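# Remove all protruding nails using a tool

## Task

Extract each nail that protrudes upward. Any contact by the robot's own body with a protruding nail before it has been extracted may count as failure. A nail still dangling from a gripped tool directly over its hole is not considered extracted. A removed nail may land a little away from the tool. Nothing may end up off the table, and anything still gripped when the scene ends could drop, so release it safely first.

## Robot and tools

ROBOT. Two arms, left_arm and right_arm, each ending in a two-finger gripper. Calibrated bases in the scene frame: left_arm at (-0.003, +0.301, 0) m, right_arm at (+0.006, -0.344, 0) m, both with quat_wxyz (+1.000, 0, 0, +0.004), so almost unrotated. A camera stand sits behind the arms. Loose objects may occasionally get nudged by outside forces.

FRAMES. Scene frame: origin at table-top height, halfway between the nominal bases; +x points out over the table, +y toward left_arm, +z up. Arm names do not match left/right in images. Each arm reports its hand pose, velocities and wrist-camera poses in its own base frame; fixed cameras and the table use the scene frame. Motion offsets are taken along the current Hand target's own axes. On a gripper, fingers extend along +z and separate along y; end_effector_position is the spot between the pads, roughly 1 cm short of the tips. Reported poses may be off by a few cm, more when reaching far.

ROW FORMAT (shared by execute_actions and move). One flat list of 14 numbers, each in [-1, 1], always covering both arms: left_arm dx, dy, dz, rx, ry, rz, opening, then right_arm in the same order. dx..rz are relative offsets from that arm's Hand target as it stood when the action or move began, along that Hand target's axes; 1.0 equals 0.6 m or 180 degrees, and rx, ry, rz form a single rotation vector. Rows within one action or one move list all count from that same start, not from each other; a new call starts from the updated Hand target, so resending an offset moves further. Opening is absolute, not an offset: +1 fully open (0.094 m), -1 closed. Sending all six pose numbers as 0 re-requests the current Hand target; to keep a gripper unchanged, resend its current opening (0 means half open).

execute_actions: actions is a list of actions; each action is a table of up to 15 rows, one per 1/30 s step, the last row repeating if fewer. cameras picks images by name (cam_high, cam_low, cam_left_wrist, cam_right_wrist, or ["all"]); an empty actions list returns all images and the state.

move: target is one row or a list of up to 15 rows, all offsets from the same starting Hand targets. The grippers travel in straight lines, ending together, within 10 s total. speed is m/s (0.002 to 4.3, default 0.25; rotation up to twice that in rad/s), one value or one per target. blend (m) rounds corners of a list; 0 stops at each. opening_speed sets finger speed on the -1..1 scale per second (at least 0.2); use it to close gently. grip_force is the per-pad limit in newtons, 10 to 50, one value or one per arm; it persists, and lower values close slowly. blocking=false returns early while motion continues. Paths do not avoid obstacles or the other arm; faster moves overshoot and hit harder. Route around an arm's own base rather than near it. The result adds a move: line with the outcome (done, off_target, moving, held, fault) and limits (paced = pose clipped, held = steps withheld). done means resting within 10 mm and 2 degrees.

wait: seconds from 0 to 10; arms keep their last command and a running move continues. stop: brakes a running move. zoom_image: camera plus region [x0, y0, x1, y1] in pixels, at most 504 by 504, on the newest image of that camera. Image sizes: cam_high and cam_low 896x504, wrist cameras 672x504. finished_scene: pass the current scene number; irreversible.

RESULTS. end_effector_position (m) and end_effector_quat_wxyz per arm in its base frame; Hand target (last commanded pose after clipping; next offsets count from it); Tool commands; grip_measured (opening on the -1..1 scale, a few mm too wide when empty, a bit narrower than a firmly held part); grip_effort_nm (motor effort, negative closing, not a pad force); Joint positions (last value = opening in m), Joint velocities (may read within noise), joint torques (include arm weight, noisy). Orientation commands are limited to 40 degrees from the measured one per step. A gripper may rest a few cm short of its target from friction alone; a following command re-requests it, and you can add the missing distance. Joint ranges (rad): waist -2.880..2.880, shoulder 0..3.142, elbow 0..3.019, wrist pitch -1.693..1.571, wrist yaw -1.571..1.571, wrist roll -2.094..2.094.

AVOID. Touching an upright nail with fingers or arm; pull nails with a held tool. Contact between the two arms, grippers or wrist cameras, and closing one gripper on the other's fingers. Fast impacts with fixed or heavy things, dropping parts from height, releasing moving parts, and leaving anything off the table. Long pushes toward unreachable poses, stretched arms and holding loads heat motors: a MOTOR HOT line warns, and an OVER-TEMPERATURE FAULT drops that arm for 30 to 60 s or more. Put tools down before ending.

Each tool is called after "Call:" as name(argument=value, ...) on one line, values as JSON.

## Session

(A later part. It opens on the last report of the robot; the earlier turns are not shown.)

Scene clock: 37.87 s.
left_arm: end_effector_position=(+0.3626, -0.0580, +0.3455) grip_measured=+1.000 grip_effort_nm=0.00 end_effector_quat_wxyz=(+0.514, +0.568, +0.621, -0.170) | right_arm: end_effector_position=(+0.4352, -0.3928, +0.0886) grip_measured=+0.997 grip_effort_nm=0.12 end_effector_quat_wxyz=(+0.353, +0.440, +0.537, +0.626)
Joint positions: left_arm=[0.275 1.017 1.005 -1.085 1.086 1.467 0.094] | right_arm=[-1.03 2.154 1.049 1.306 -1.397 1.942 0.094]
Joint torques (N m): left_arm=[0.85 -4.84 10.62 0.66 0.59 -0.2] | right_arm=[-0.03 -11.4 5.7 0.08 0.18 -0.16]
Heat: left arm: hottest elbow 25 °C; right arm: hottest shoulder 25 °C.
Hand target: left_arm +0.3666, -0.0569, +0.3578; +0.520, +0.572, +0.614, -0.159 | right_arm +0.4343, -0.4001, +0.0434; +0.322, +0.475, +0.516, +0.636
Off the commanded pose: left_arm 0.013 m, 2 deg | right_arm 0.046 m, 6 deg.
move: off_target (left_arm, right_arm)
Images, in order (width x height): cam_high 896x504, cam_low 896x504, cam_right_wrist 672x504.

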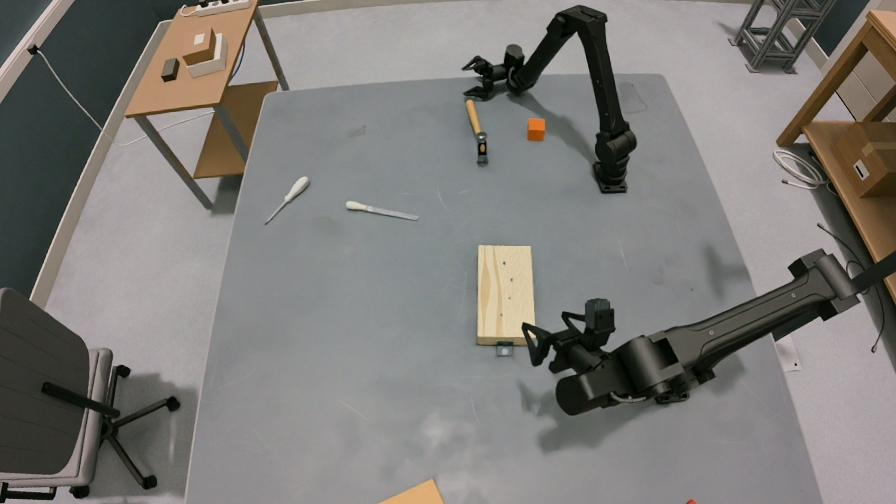

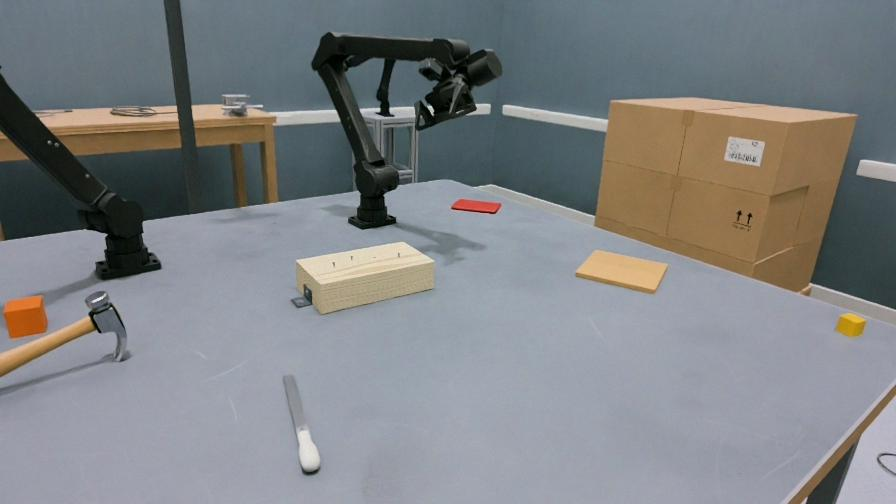

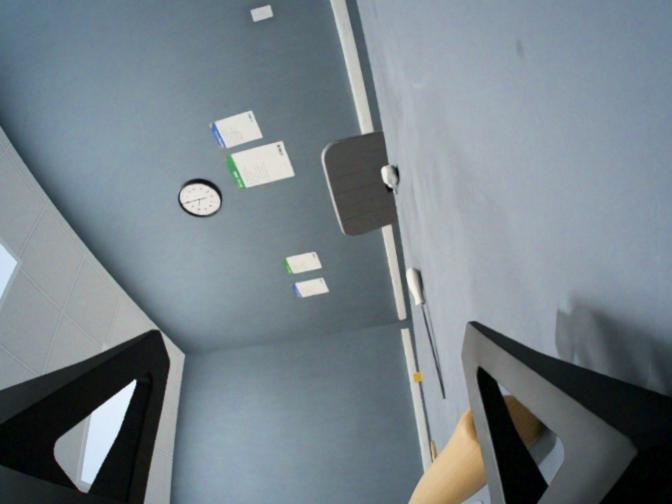

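Call:
move(target=[[0,0,0,0,0,0,1,0,0.12,0,0,0,0,1],[0,0,0,0,0,0,1,0,0.35,0,0,0,-0.085,1]], speed=0.35, blend=[0.02,0])

Call:
move(target=[0,0,0,0,0,0,1,0.1,-0.06,0.1,0.49,0,0,1], speed=0.4, cameras=["cam_right_wrist","cam_high"])

Scene clock: 40.77 s.
left_arm: end_effector_position=(+0.3626, -0.0580, +0.3455) grip_measured=+1.000 grip_effort_nm=0.00 end_effector_quat_wxyz=(+0.514, +0.568, +0.621, -0.170) | right_arm: end_effector_position=(+0.4492, -0.4462, +0.2290) grip_measured=+0.998 grip_effort_nm=0.07 end_effector_quat_wxyz=(+0.389, +0.413, +0.567, +0.597)
Joint positions: left_arm=[0.275 1.017 1.005 -1.085 1.086 1.467 0.094] | right_arm=[-1.056 1.922 1.228 0.799 -1.419 1.728 0.094]
Joint torques (N m): left_arm=[0.85 -4.84 10.63 0.66 0.59 -0.2] | right_arm=[0.03 -18.49 9.58 1.07 0.15 -0.38]
Heat: left arm: hottest elbow 25 °C; right arm: hottest shoulder 26 °C.
Hand target: left_arm +0.3666, -0.0569, +0.3578; +0.520, +0.572, +0.614, -0.159 | right_arm +0.4512, -0.4549, +0.2453; +0.404, +0.402, +0.574, +0.588
Off the commanded pose: left_arm 0.013 m, 2 deg | right_arm 0.019 m, 2 deg.
move: off_target (left_arm, right_arm)

Scene clock: 43.60 s.
left_arm: end_effector_position=(+0.3626, -0.0580, +0.3455) grip_measured=+1.000 grip_effort_nm=0.00 end_effector_quat_wxyz=(+0.514, +0.568, +0.621, -0.170) | right_arm: end_effector_position=(+0.4773, -0.3671, +0.2094) grip_measured=+0.998 grip_effort_nm=0.07 end_effector_quat_wxyz=(+0.006, +0.562, +0.826, +0.024)
Joint positions: left_arm=[0.275 1.017 1.005 -1.085 1.086 1.467 0.094] | right_arm=[-0.669 1.928 1.917 -1.55 -0.048 0.527 0.094]
Joint torques (N m): left_arm=[0.85 -4.89 10.62 0.68 0.58 -0.19] | right_arm=[0.97 -16.56 11.96 -0.23 0.17 0.07]
Heat: left arm: hottest elbow 26 °C; right arm: hottest shoulder 26 °C.
Hand target: left_arm +0.3666, -0.0569, +0.3578; +0.520, +0.572, +0.614, -0.159 | right_arm +0.4868, -0.3772, +0.2109; +0.010, +0.570, +0.822, +0.023
Off the commanded pose: left_arm 0.013 m, 2 deg | right_arm 0.014 m, 1 deg.
move: off_target (left_arm, right_arm)
Images, in order (width x height): cam_high 896x504, cam_right_wrist 672x504.

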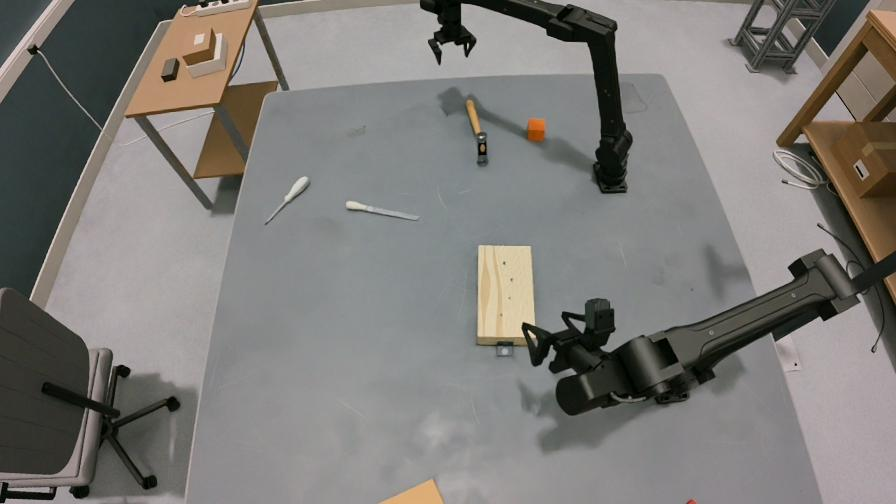

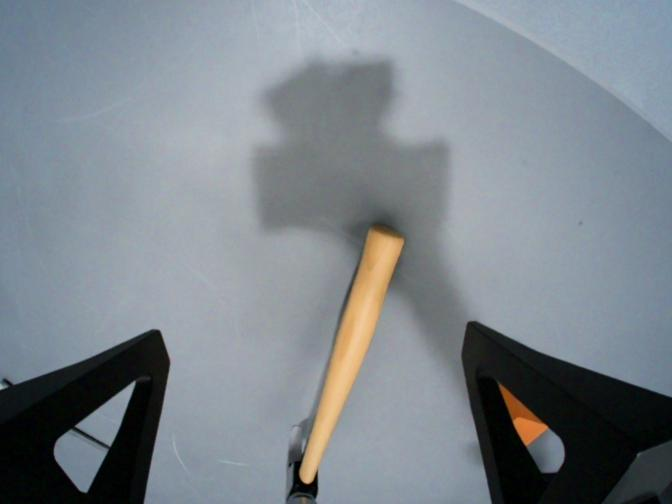

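Call:
move(target=[0,0,0,0,0,0,1,0.14,-0.074,0.14,0,0,0.086,0.6], speed=0.3, cameras=["cam_right_wrist"])

Scene clock: 45.73 s.
left_arm: end_effector_position=(+0.3626, -0.0580, +0.3455) grip_measured=+1.000 grip_effort_nm=0.00 end_effector_quat_wxyz=(+0.514, +0.568, +0.621, -0.170) | right_arm: end_effector_position=(+0.4168, -0.3149, +0.1213) grip_measured=+0.602 grip_effort_nm=-0.15 end_effector_quat_wxyz=(-0.003, +0.673, +0.740, +0.024)
Joint positions: left_arm=[0.275 1.017 1.005 -1.085 1.086 1.467 0.094] | right_arm=[-0.662 1.762 1.441 -1.253 -0.048 0.814 0.075]
Joint torques (N m): left_arm=[0.79 -4.89 10.61 0.68 0.58 -0.19] | right_arm=[1.26 -17.26 6.83 0.62 0.15 0.06]
Heat: left arm: hottest elbow 26 °C; right arm: hottest shoulder 26 °C.
Hand target: left_arm +0.3666, -0.0569, +0.3578; +0.520, +0.572, +0.614, -0.159 | right_arm +0.4193, -0.3118, +0.1256; +0.007, +0.675, +0.737, +0.024
Off the commanded pose: left_arm 0.013 m, 2 deg | right_arm 0.006 m, 1 deg.
move: off_target (left_arm)
Images, in order (width x height): cam_right_wrist 672x504.

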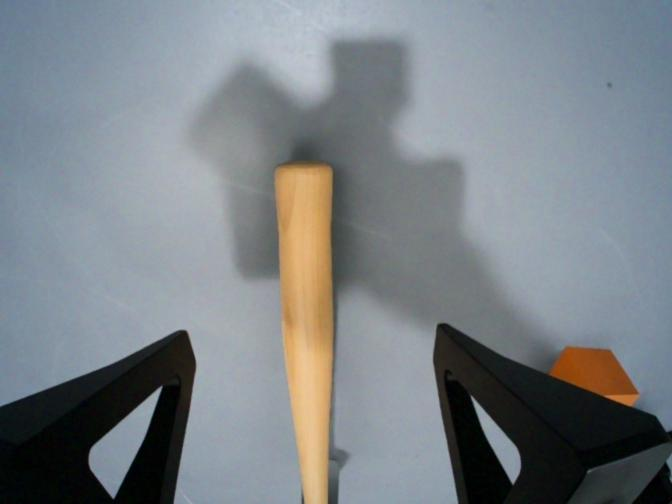

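Call:
move(target=[0,0,0,0,0,0,1,0.005,0.014,0.115,0,0,0,0.6], speed=0.15, cameras=["cam_right_wrist"])

Scene clock: 46.97 s.
left_arm: end_effector_position=(+0.3626, -0.0580, +0.3455) grip_measured=+1.000 grip_effort_nm=-0.01 end_effector_quat_wxyz=(+0.514, +0.568, +0.621, -0.170) | right_arm: end_effector_position=(+0.4284, -0.3083, +0.0700) grip_measured=+0.602 grip_effort_nm=-0.15 end_effector_quat_wxyz=(+0.013, +0.671, +0.740, +0.025)
Joint positions: left_arm=[0.275 1.017 1.005 -1.085 1.086 1.467 0.094] | right_arm=[-0.639 1.805 1.357 -1.092 -0.048 0.835 0.075]
Joint torques (N m): left_arm=[0.85 -4.89 10.62 0.65 0.58 -0.19] | right_arm=[1.67 -14.8 6.86 0.64 0.18 0]
Heat: left arm: hottest elbow 26 °C; right arm: hottest shoulder 26 °C.
Hand target: left_arm +0.3666, -0.0569, +0.3578; +0.520, +0.572, +0.614, -0.159 | right_arm +0.4302, -0.3063, +0.0572; +0.007, +0.675, +0.737, +0.024
Off the commanded pose: left_arm 0.013 m, 2 deg | right_arm 0.013 m, 1 deg.
move: off_target (left_arm, right_arm)
Images, in order (width x height): cam_right_wrist 672x504.

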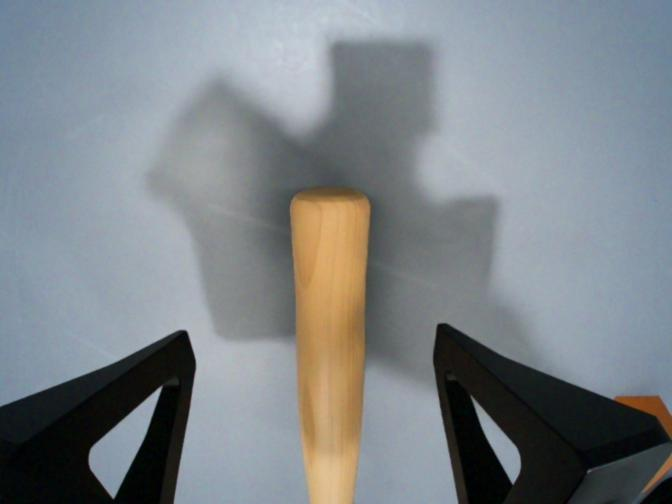

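Call:
move(target=[0,0,0,0,0,0,1,0.0,-0.012,0.045,0,0,0,0.6], speed=0.15, cameras=["cam_right_wrist"])

Scene clock: 48.10 s.
left_arm: end_effector_position=(+0.3626, -0.0580, +0.3455) grip_measured=+1.000 grip_effort_nm=0.00 end_effector_quat_wxyz=(+0.514, +0.568, +0.621, -0.170) | right_arm: end_effector_position=(+0.4260, -0.3066, +0.0452) grip_measured=+0.602 grip_effort_nm=-0.15 end_effector_quat_wxyz=(+0.016, +0.672, +0.740, +0.025)
Joint positions: left_arm=[0.275 1.017 1.005 -1.085 1.086 1.467 0.094] | right_arm=[-0.639 1.825 1.313 -1.022 -0.048 0.836 0.075]
Joint torques (N m): left_arm=[0.85 -4.89 10.63 0.68 0.59 -0.19] | right_arm=[0.56 -14.21 6.2 0.81 0.16 -0.05]
Heat: left arm: hottest elbow 26 °C; right arm: hottest shoulder 26 °C.
Hand target: left_arm +0.3666, -0.0569, +0.3578; +0.520, +0.572, +0.614, -0.159 | right_arm +0.4243, -0.3063, +0.0300; +0.007, +0.675, +0.737, +0.024
Off the commanded pose: left_arm 0.013 m, 2 deg | right_arm 0.015 m, 1 deg.
move: off_target (left_arm, right_arm)
Images, in order (width x height): cam_right_wrist 672x504.

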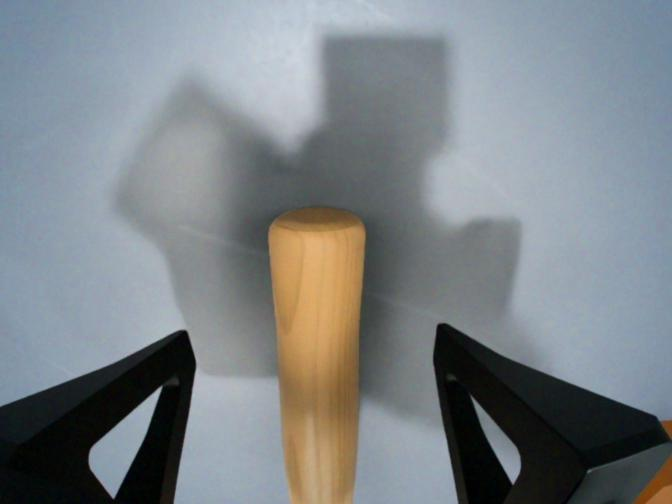

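Call:
move(target=[[0,0,0,0,0,0,1,-0.025,0.0,0.022,0,0,0,0.6],[0,0,0,0,0,0,1,-0.025,0.0,0.022,0,0,0,-1]], speed=0.1, opening_speed=0.8, cameras=["cam_right_wrist"])

Scene clock: 51.53 s.
left_arm: end_effector_position=(+0.3626, -0.0580, +0.3455) grip_measured=+1.000 grip_effort_nm=-0.01 end_effector_quat_wxyz=(+0.514, +0.568, +0.621, -0.170) | right_arm: end_effector_position=(+0.4230, -0.3143, +0.0241) grip_measured=-0.504 grip_effort_nm=-1.07 end_effector_quat_wxyz=(+0.007, +0.678, +0.734, +0.025)
Joint positions: left_arm=[0.275 1.017 1.005 -1.085 1.086 1.467 0.094] | right_arm=[-0.654 1.867 1.313 -0.997 -0.048 0.838 0.023]
Joint torques (N m): left_arm=[0.85 -4.89 10.63 0.66 0.59 -0.19] | right_arm=[0.03 -14.92 7.86 0.43 0.19 -0.32]
Heat: left arm: hottest elbow 27 °C; right arm: hottest shoulder 27 °C.
Hand target: left_arm +0.3666, -0.0569, +0.3578; +0.520, +0.572, +0.614, -0.159 | right_arm +0.4261, -0.3208, +0.0164; +0.007, +0.675, +0.737, +0.024
Off the commanded pose: left_arm 0.013 m, 2 deg | right_arm 0.011 m, 1 deg.
move: off_target (left_arm, right_arm); target 2's new opening was sent with right_arm's hand 0.012 m and 0 deg from that target
Images, in order (width x height): cam_right_wrist 672x504.

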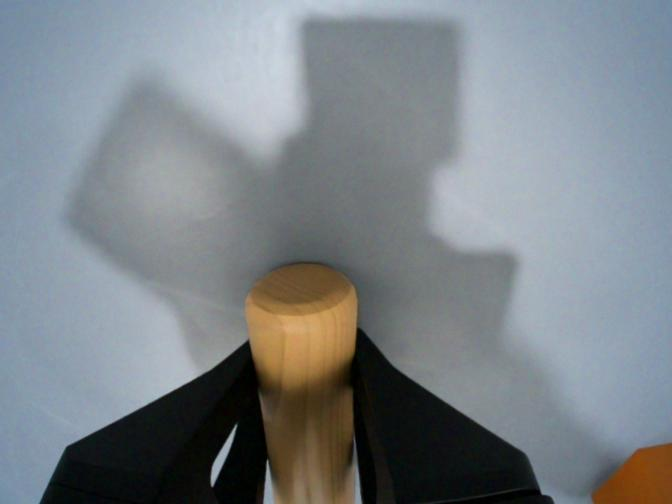

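Call:
move(target=[0,0,0,0,0,0,1,0.08,0.0,-0.26,0,0,0,-1], speed=0.12, cameras=["cam_right_wrist","cam_low"])

Call:
zoom_image(camera="cam_low", region=[0, 160, 200, 380])

Scene clock: 53.70 s.
left_arm: end_effector_position=(+0.3626, -0.0580, +0.3455) grip_measured=+1.000 grip_effort_nm=0.00 end_effector_quat_wxyz=(+0.514, +0.568, +0.621, -0.170) | right_arm: end_effector_position=(+0.4006, -0.2699, +0.1379) grip_measured=-0.504 grip_effort_nm=-1.07 end_effector_quat_wxyz=(-0.024, +0.674, +0.738, +0.017)
Joint positions: left_arm=[0.275 1.017 1.005 -1.085 1.086 1.467 0.094] | right_arm=[-0.607 1.677 1.373 -1.311 -0.041 0.873 0.023]
Joint torques (N m): left_arm=[0.79 -4.89 10.61 0.68 0.58 -0.19] | right_arm=[0.85 -16.62 12.05 -0.81 -0.05 -0.1]
Heat: left arm: hottest elbow 27 °C; right arm: hottest shoulder 27 °C.
Hand target: left_arm +0.3666, -0.0569, +0.3578; +0.520, +0.572, +0.614, -0.159 | right_arm +0.4153, -0.2771, +0.1733; +0.007, +0.675, +0.737, +0.024
Off the commanded pose: left_arm 0.013 m, 2 deg | right_arm 0.039 m, 4 deg.
move: off_target (left_arm, right_arm)
Images, in order (width x height): cam_low 896x504, cam_right_wrist 672x504.

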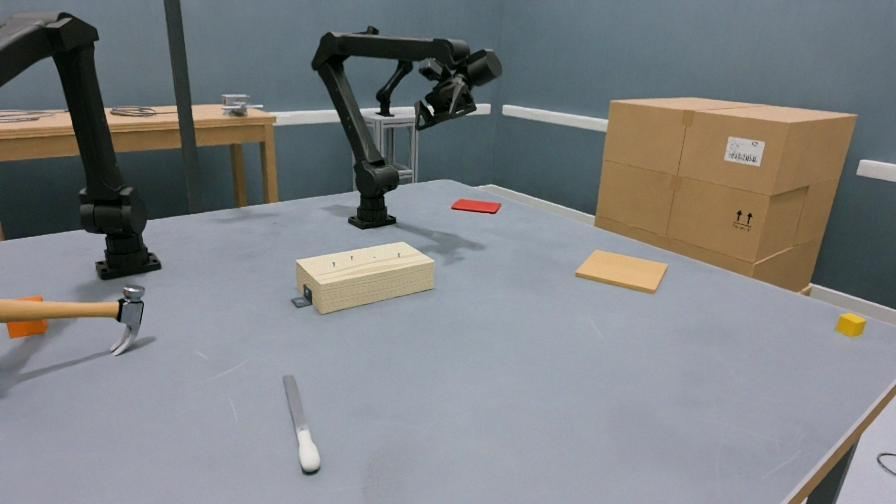

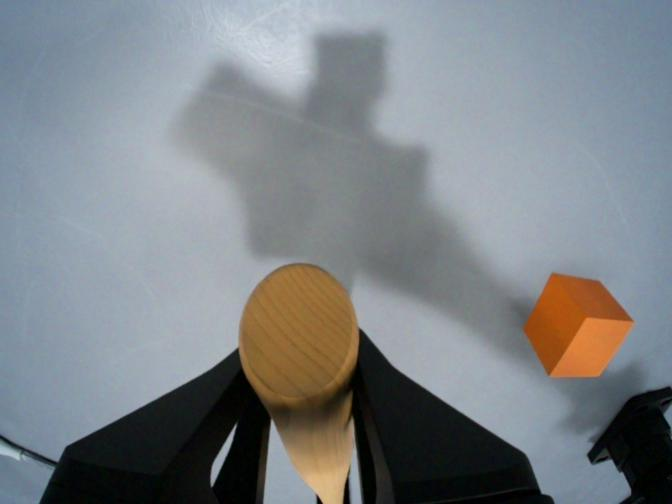

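Scaled by 2.291 from the camera's 896x504 image, which has a finer 1280x720 frame.

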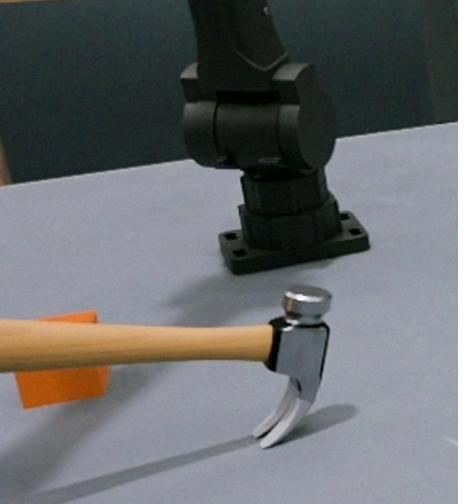

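Call:
move(target=[0,0,0,0,0,0,1,0.08,0.0,-0.12,0,0,0,-1], speed=0.12, cameras=["cam_right_wrist","cam_low"])

Call:
zoom_image(camera="cam_low", region=[0, 160, 200, 380])

Scene clock: 55.37 s.
left_arm: end_effector_position=(+0.3626, -0.0580, +0.3455) grip_measured=+1.000 grip_effort_nm=-0.01 end_effector_quat_wxyz=(+0.514, +0.568, +0.621, -0.170) | right_arm: end_effector_position=(+0.3952, -0.2277, +0.2071) grip_measured=-0.504 grip_effort_nm=-1.07 end_effector_quat_wxyz=(-0.029, +0.672, +0.739, +0.013)
Joint positions: left_arm=[0.275 1.017 1.005 -1.085 1.086 1.467 0.094] | right_arm=[-0.536 1.573 1.43 -1.478 -0.038 0.939 0.023]
Joint torques (N m): left_arm=[0.91 -4.84 10.61 0.68 0.59 -0.19] | right_arm=[1.14 -15.68 12.89 -0.79 -0.12 0.03]
Heat: left arm: hottest elbow 27 °C; right arm: hottest shoulder 27 °C.
Hand target: left_arm +0.3666, -0.0569, +0.3578; +0.520, +0.572, +0.614, -0.159 | right_arm +0.4079, -0.2311, +0.2461; +0.007, +0.675, +0.737, +0.024
Off the commanded pose: left_arm 0.013 m, 2 deg | right_arm 0.041 m, 4 deg.
move: off_target (left_arm, right_arm)
Images, in order (width x height): cam_low 896x504, cam_right_wrist 672x504.

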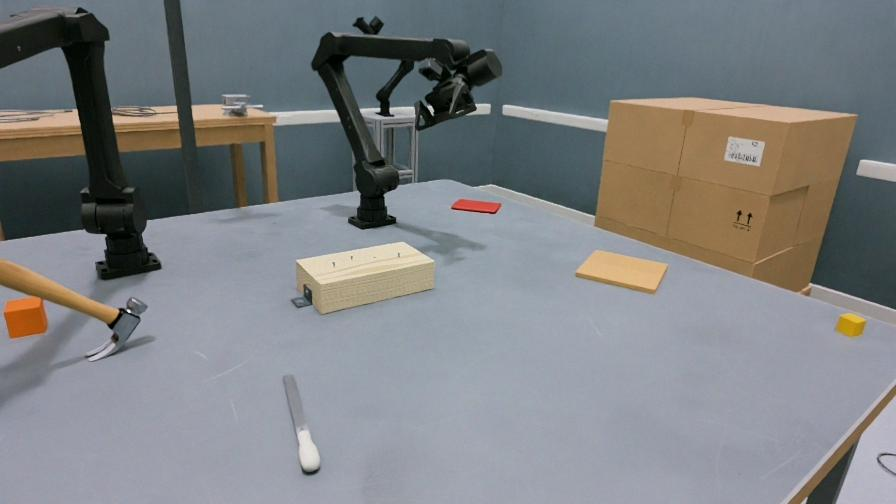

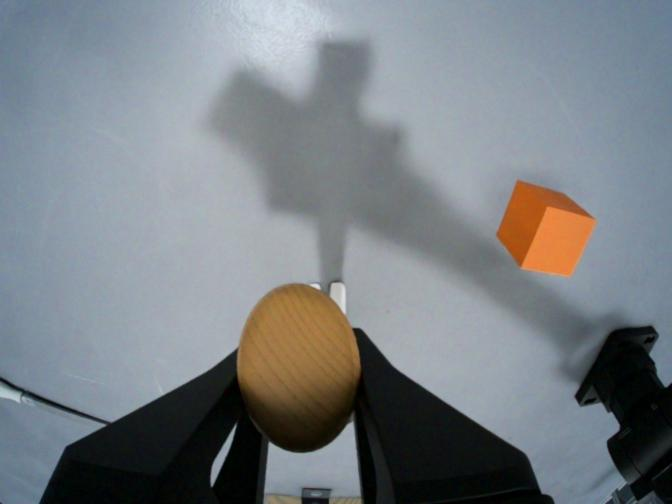

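Scaled by 2.291 from the camera's 896x504 image, which has a finer 1280x720 frame.

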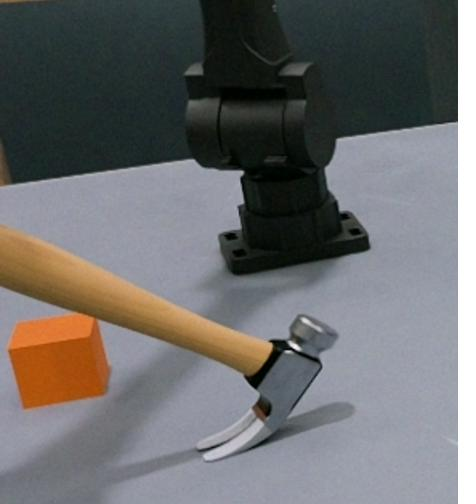

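Call:
move(target=[[0,0,0,0,0,0,1,0.06,0.0,-0.06,0,0,0,-1],[0,0,0,0,0,0,1,0.06,0.0,-0.22,0,0,0,-1]], speed=0.12, cameras=["cam_right_wrist","cam_low"])

Call:
zoom_image(camera="cam_low", region=[0, 160, 200, 380])

Scene clock: 58.07 s.
left_arm: end_effector_position=(+0.3626, -0.0580, +0.3455) grip_measured=+1.000 grip_effort_nm=0.00 end_effector_quat_wxyz=(+0.514, +0.568, +0.621, -0.170) | right_arm: end_effector_position=(+0.3954, -0.1951, +0.3315) grip_measured=-0.504 grip_effort_nm=-1.07 end_effector_quat_wxyz=(+0.023, +0.671, +0.740, +0.027)
Joint positions: left_arm=[0.275 1.017 1.005 -1.085 1.086 1.467 0.094] | right_arm=[-0.473 1.466 1.637 -1.682 -0.039 1.001 0.023]
Joint torques (N m): left_arm=[0.91 -4.84 10.62 0.66 0.58 -0.19] | right_arm=[0.21 -14.39 13.76 -0.05 0.02 -0.01]
Heat: left arm: hottest elbow 27 °C; right arm: hottest shoulder 27 °C.
Hand target: left_arm +0.3666, -0.0569, +0.3578; +0.520, +0.572, +0.614, -0.159 | right_arm +0.3992, -0.1988, +0.3788; +0.007, +0.675, +0.737, +0.024
Off the commanded pose: left_arm 0.013 m, 2 deg | right_arm 0.048 m, 2 deg.
joint sent to its limit (right arm) — joint 4 (wrist pitch), lower limit. The joint targets are off in position and orientation.
move: off_target (left_arm, right_arm)
Images, in order (width x height): cam_low 896x504, cam_right_wrist 672x504.

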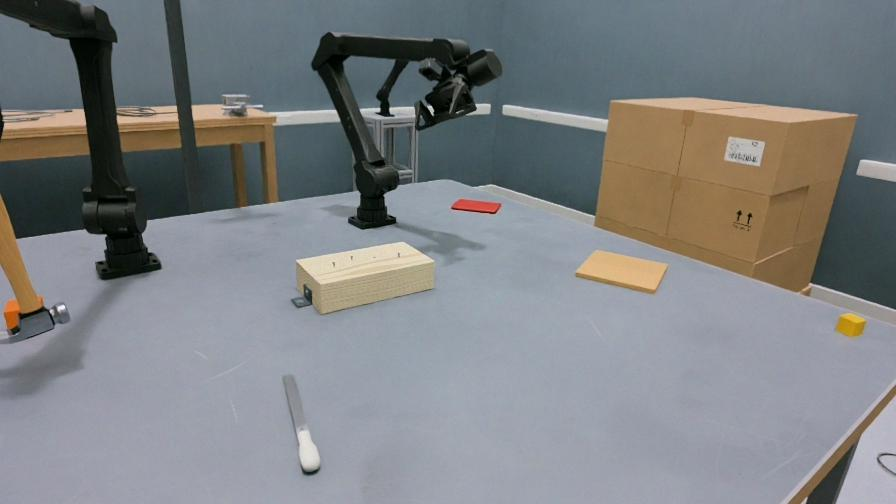

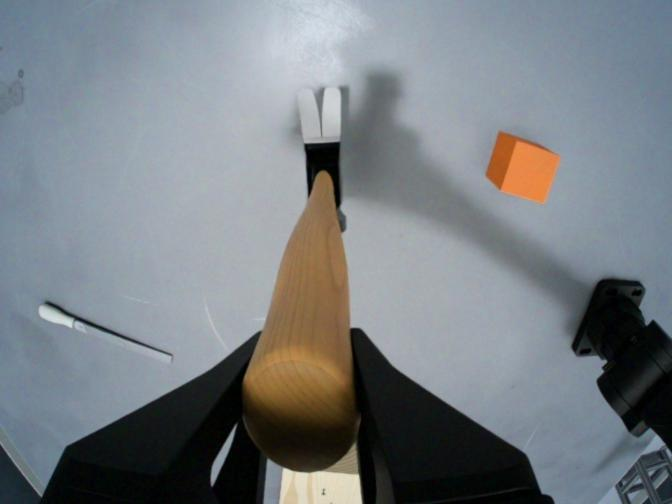

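Scaled by 2.291 from the camera's 896x504 image, which has a finer 1280x720 frame.

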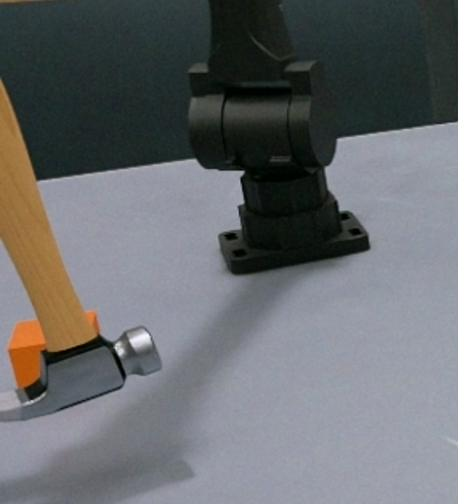

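Call:
move(target=[[0,0,0,0,0,0,1,0.05,0.0,0.083,0,0,-0.05,-1],[0,0,0,0,0,0,1,0.508,-0.073,0.083,0,0,-0.64,-1]], speed=0.35, blend=[0.03,0], cameras=["cam_right_wrist","cam_low","cam_high"])

Scene clock: 62.70 s.
left_arm: end_effector_position=(+0.3626, -0.0580, +0.3455) grip_measured=+1.000 grip_effort_nm=0.00 end_effector_quat_wxyz=(+0.514, +0.568, +0.621, -0.170) | right_arm: end_effector_position=(+0.3396, +0.1038, +0.3170) grip_measured=-0.504 grip_effort_nm=-1.07 end_effector_quat_wxyz=(+0.014, -0.252, +0.968, +0.007)
Joint positions: left_arm=[0.275 1.017 1.005 -1.085 1.086 1.467 0.094] | right_arm=[0.291 1.258 1.398 -1.682 -0.013 -0.218 0.023]
Joint torques (N m): left_arm=[0.85 -4.89 10.63 0.66 0.59 -0.2] | right_arm=[0.62 -11.63 8.55 -0.05 0.09 -0.31]
Heat: left arm: hottest elbow 27 °C; right arm: hottest shoulder 27 °C.
Hand target: left_arm +0.3666, -0.0569, +0.3578; +0.520, +0.572, +0.614, -0.159 | right_arm +0.3307, +0.1022, +0.3339; +0.024, -0.261, +0.965, +0.007
Off the commanded pose: left_arm 0.013 m, 2 deg | right_arm 0.019 m, 2 deg.
joint sent to its limit (right arm) — joint 4 (wrist pitch), lower limit. The joint targets still meet the commanded pose.
move: off_target (left_arm, right_arm)
Images, in order (width x height): cam_high 896x504, cam_low 896x504, cam_right_wrist 672x504.

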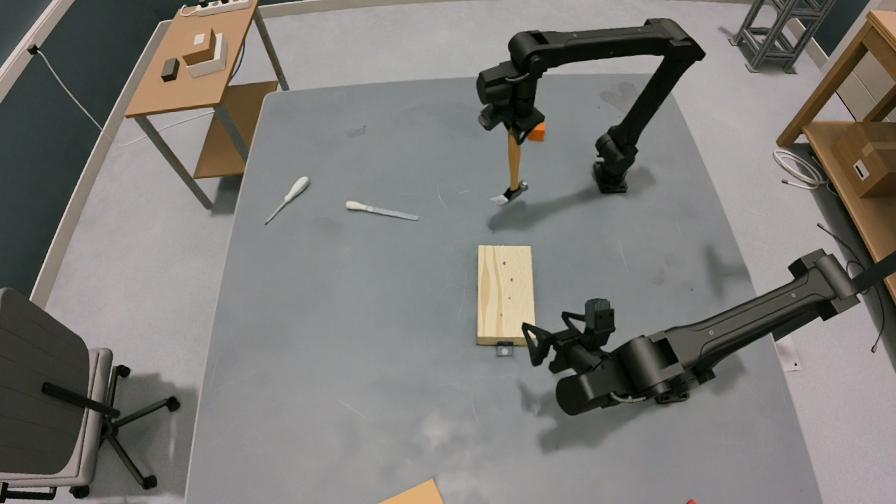

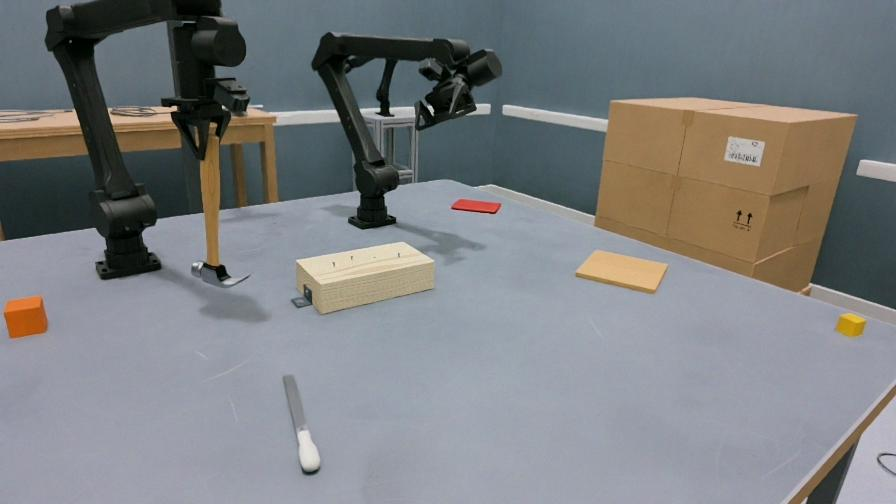

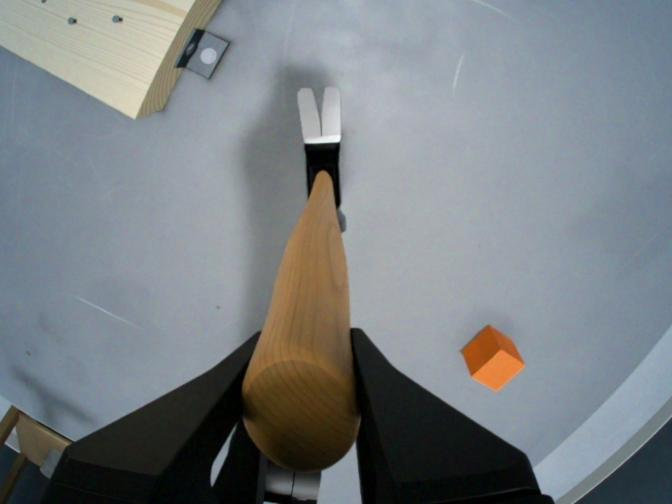

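Call:
move(target=[0.241,-0.25,0.14,-0.003,-0.139,-0.138,1,0,0,0,0,0,0,-1], speed=0.2, cameras=["cam_left_wrist","cam_high"])

Scene clock: 66.90 s.
left_arm: end_effector_position=(+0.3019, -0.0912, +0.1460) grip_measured=+1.000 grip_effort_nm=0.00 end_effector_quat_wxyz=(+0.559, +0.418, +0.595, -0.399) | right_arm: end_effector_position=(+0.3396, +0.1038, +0.3170) grip_measured=-0.504 grip_effort_nm=-1.07 end_effector_quat_wxyz=(+0.014, -0.252, +0.968, +0.007)
Joint positions: left_arm=[0.291 1.258 0.359 0.021 1.497 0.868 0.094] | right_arm=[0.291 1.258 1.398 -1.682 -0.013 -0.218 0.023]
Joint torques (N m): left_arm=[1.38 -4.6 5.56 1.26 0.4 -0.23] | right_arm=[0.67 -11.34 8.61 -0.08 0.11 -0.28]
Heat: left arm: hottest elbow 28 °C; right arm: hottest shoulder 27 °C.
Hand target: left_arm +0.3028, -0.0899, +0.1450; +0.596, +0.377, +0.596, -0.383 | right_arm +0.3307, +0.1022, +0.3339; +0.024, -0.261, +0.965, +0.007
Off the commanded pose: left_arm 0.002 m, 7 deg | right_arm 0.019 m, 2 deg.
joint sent to its limit (right arm) — joint 4 (wrist pitch), lower limit. The joint targets still meet the commanded pose.
move: off_target (left_arm, right_arm)
Images, in order (width x height): cam_high 896x504, cam_left_wrist 672x504.

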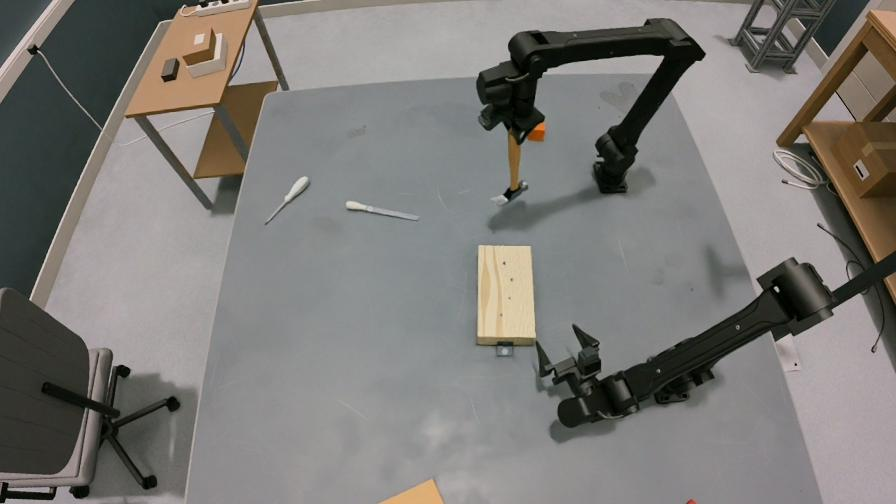

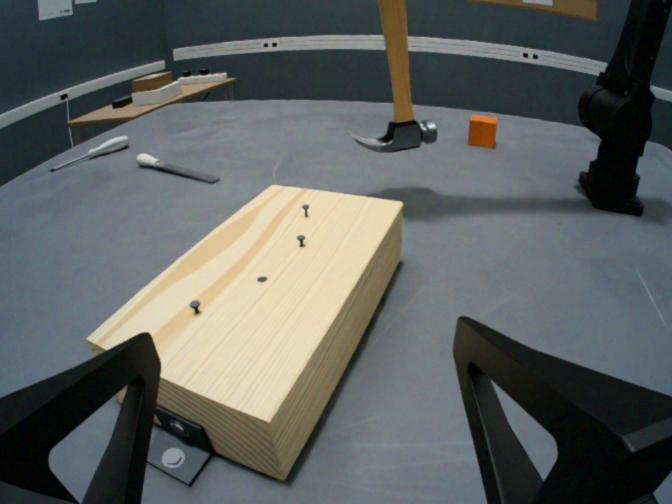

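Call:
move(target=[0,0,0,0,0,0,1,-0.05,0.303,0,0,0,0,-1], speed=0.2, cameras=["cam_left_wrist","cam_right_wrist"])

Scene clock: 69.47 s.
left_arm: end_effector_position=(+0.3019, -0.0912, +0.1460) grip_measured=+1.000 grip_effort_nm=0.00 end_effector_quat_wxyz=(+0.559, +0.418, +0.595, -0.399) | right_arm: end_effector_position=(+0.2552, +0.2652, +0.3017) grip_measured=-0.504 grip_effort_nm=-1.07 end_effector_quat_wxyz=(-0.007, -0.269, +0.963, -0.007)
Joint positions: left_arm=[0.291 1.258 0.359 0.021 1.497 0.868 0.094] | right_arm=[0.808 1.317 1.41 -1.682 0.004 0.264 0.023]
Joint torques (N m): left_arm=[1.44 -4.66 5.68 0.94 0.4 -0.16] | right_arm=[0.85 -10.34 13.97 -0.2 0.42 0.03]
Heat: left arm: hottest elbow 28 °C; right arm: hottest shoulder 27 °C.
Hand target: left_arm +0.3025, -0.0891, +0.1453; +0.561, +0.416, +0.597, -0.395 (not the last commanded pose) | right_arm +0.2650, +0.2744, +0.3356; +0.024, -0.261, +0.965, +0.007
Off the commanded pose: left_arm 0.002 m, 7 deg | right_arm 0.036 m, 4 deg.
joint sent to its limit (right arm) — joint 4 (wrist pitch), lower limit. The joint targets still meet the commanded pose.
move: off_target (left_arm, right_arm)
Images, in order (width x height): cam_left_wrist 672x504, cam_right_wrist 672x504.

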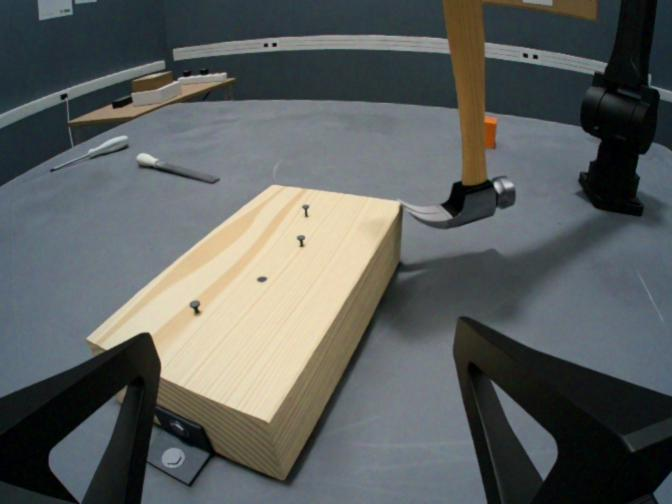

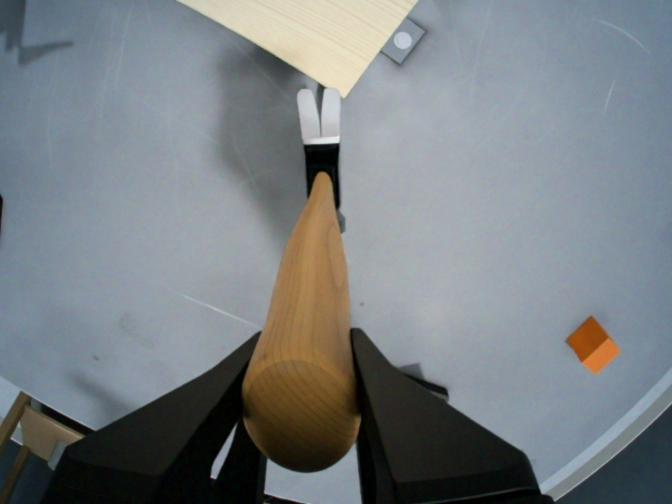

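Call:
move(target=[0,0,0,0,0,0,1,-0.011,0.069,0,0,0,0.083,-1], speed=0.2, cameras=["cam_left_wrist","cam_right_wrist"])

Scene clock: 71.57 s.
left_arm: end_effector_position=(+0.3019, -0.0912, +0.1460) grip_measured=+1.000 grip_effort_nm=0.00 end_effector_quat_wxyz=(+0.559, +0.418, +0.595, -0.399) | right_arm: end_effector_position=(+0.2422, +0.3004, +0.3038) grip_measured=-0.504 grip_effort_nm=-1.07 end_effector_quat_wxyz=(-0.001, -0.138, +0.990, -0.011)
Joint positions: left_arm=[0.291 1.258 0.359 0.021 1.497 0.868 0.094] | right_arm=[0.9 1.362 1.458 -1.682 0.014 0.623 0.023]
Joint torques (N m): left_arm=[1.38 -4.66 5.71 0.91 0.41 -0.16] | right_arm=[1.49 -11.4 14.08 -0.24 0.21 0.03]
Heat: left arm: hottest elbow 28 °C; right arm: hottest shoulder 27 °C.
Hand target: left_arm +0.3025, -0.0891, +0.1453; +0.561, +0.416, +0.597, -0.395 | right_arm +0.2497, +0.3134, +0.3360; +0.022, -0.133, +0.991, +0.010
Off the commanded pose: left_arm 0.002 m, 1 deg | right_arm 0.036 m, 4 deg.
joint sent to its limit (right arm) — joint 4 (wrist pitch), lower limit. The joint targets still meet the commanded pose.
move: off_target (right_arm)
Images, in order (width x height): cam_left_wrist 672x504, cam_right_wrist 672x504.

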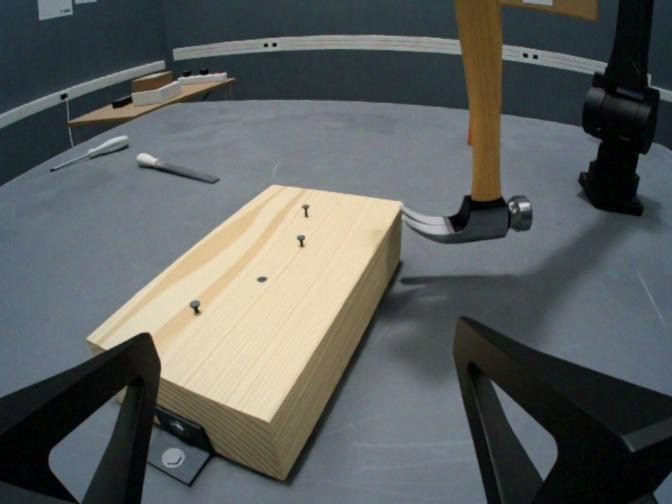

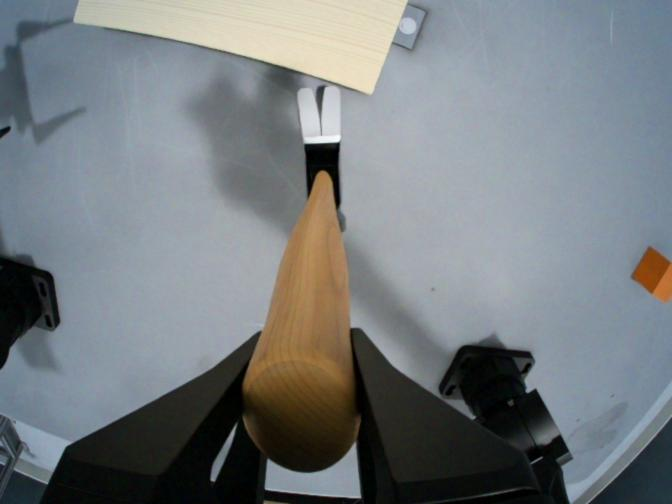

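Call:
move(target=[[0,0,0,0,0,0,1,0,0,0.06,0,0,0,-1],[0,0,0,0,0,0,1,-0.12,0,0.09,0,0,0,-1]], speed=0.12, cameras=["cam_left_wrist","cam_right_wrist"])

Scene clock: 74.30 s.
left_arm: end_effector_position=(+0.3019, -0.0912, +0.1460) grip_measured=+1.000 grip_effort_nm=0.00 end_effector_quat_wxyz=(+0.559, +0.418, +0.595, -0.399) | right_arm: end_effector_position=(+0.2903, +0.3193, +0.2541) grip_measured=-0.504 grip_effort_nm=-1.07 end_effector_quat_wxyz=(-0.025, -0.134, +0.991, -0.017)
Joint positions: left_arm=[0.291 1.258 0.359 0.021 1.497 0.868 0.094] | right_arm=[0.832 1.505 1.476 -1.602 -0.006 0.562 0.023]
Joint torques (N m): left_arm=[1.44 -4.54 5.68 0.92 0.41 -0.16] | right_arm=[-1.49 -12.28 14.58 0.96 0.87 -0.34]
Heat: left arm: hottest elbow 28 °C; right arm: hottest shoulder 27 °C.
Hand target: left_arm +0.3025, -0.0891, +0.1453; +0.561, +0.416, +0.597, -0.395 | right_arm +0.3215, +0.3338, +0.2854; +0.022, -0.133, +0.991, +0.010
Off the commanded pose: left_arm 0.002 m, 1 deg | right_arm 0.046 m, 6 deg.
move: off_target (right_arm)
Images, in order (width x height): cam_left_wrist 672x504, cam_right_wrist 672x504.

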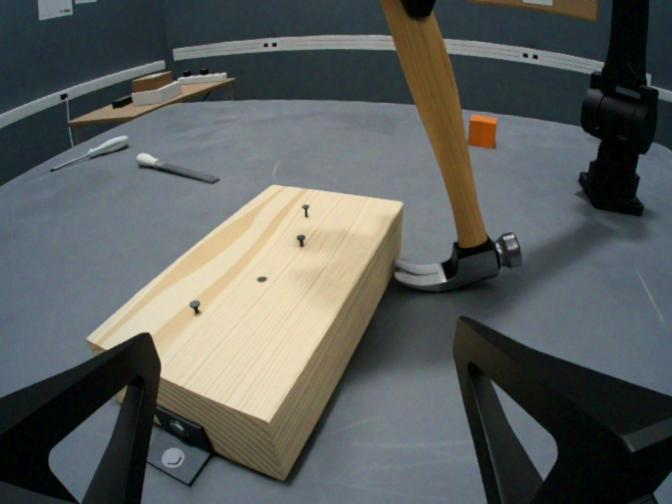

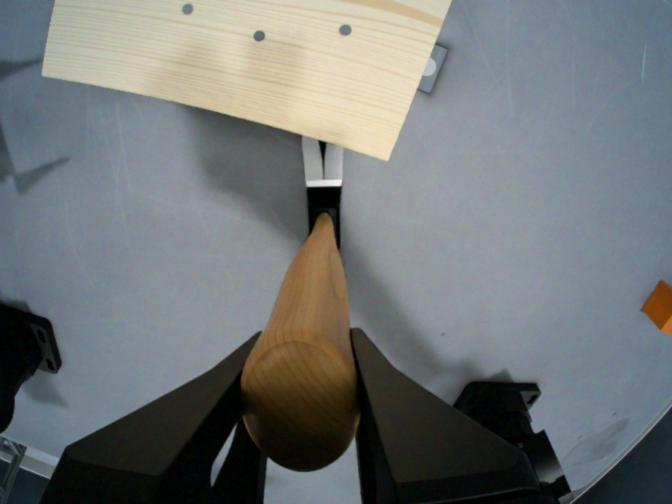

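Call:
move(target=[0,0,0,0,0,0,1,-0.12,-0.02,0.05,0,0,0,-1], speed=0.12, cameras=["cam_left_wrist","cam_right_wrist"])

Scene clock: 76.13 s.
left_arm: end_effector_position=(+0.3019, -0.0912, +0.1460) grip_measured=+1.000 grip_effort_nm=-0.01 end_effector_quat_wxyz=(+0.559, +0.418, +0.595, -0.399) | right_arm: end_effector_position=(+0.3558, +0.3318, +0.2330) grip_measured=-0.504 grip_effort_nm=-1.07 end_effector_quat_wxyz=(-0.030, -0.130, +0.991, -0.010)
Joint positions: left_arm=[0.291 1.258 0.359 0.021 1.497 0.868 0.094] | right_arm=[0.745 1.651 1.594 -1.573 -0.018 0.483 0.023]
Joint torques (N m): left_arm=[1.38 -4.66 5.7 0.95 0.41 -0.17] | right_arm=[-1.96 -13.74 14.35 1.57 1.2 -0.47]
Heat: left arm: hottest elbow 28 °C; right arm: hottest shoulder 27 °C.
Hand target: left_arm +0.3025, -0.0891, +0.1453; +0.561, +0.416, +0.597, -0.395 | right_arm +0.3952, +0.3420, +0.2587; +0.023, -0.133, +0.991, +0.010
Off the commanded pose: left_arm 0.002 m, 1 deg | right_arm 0.048 m, 6 deg.
move: off_target (right_arm)
Images, in order (width x height): cam_left_wrist 672x504, cam_right_wrist 672x504.

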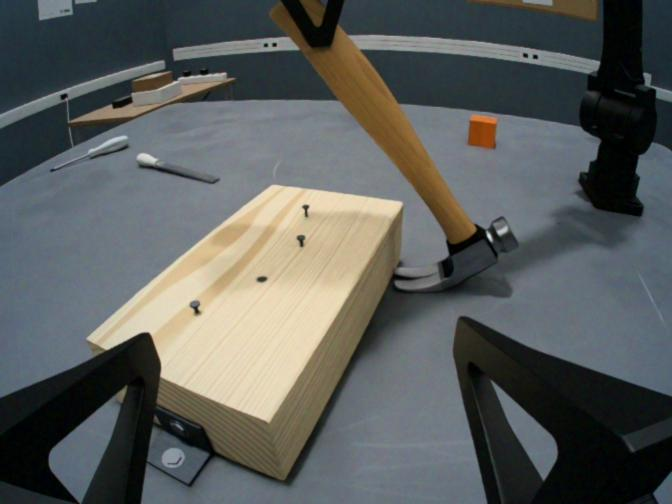

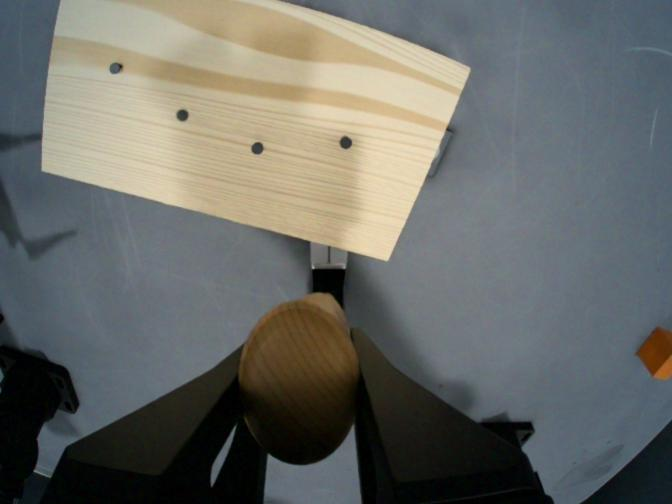

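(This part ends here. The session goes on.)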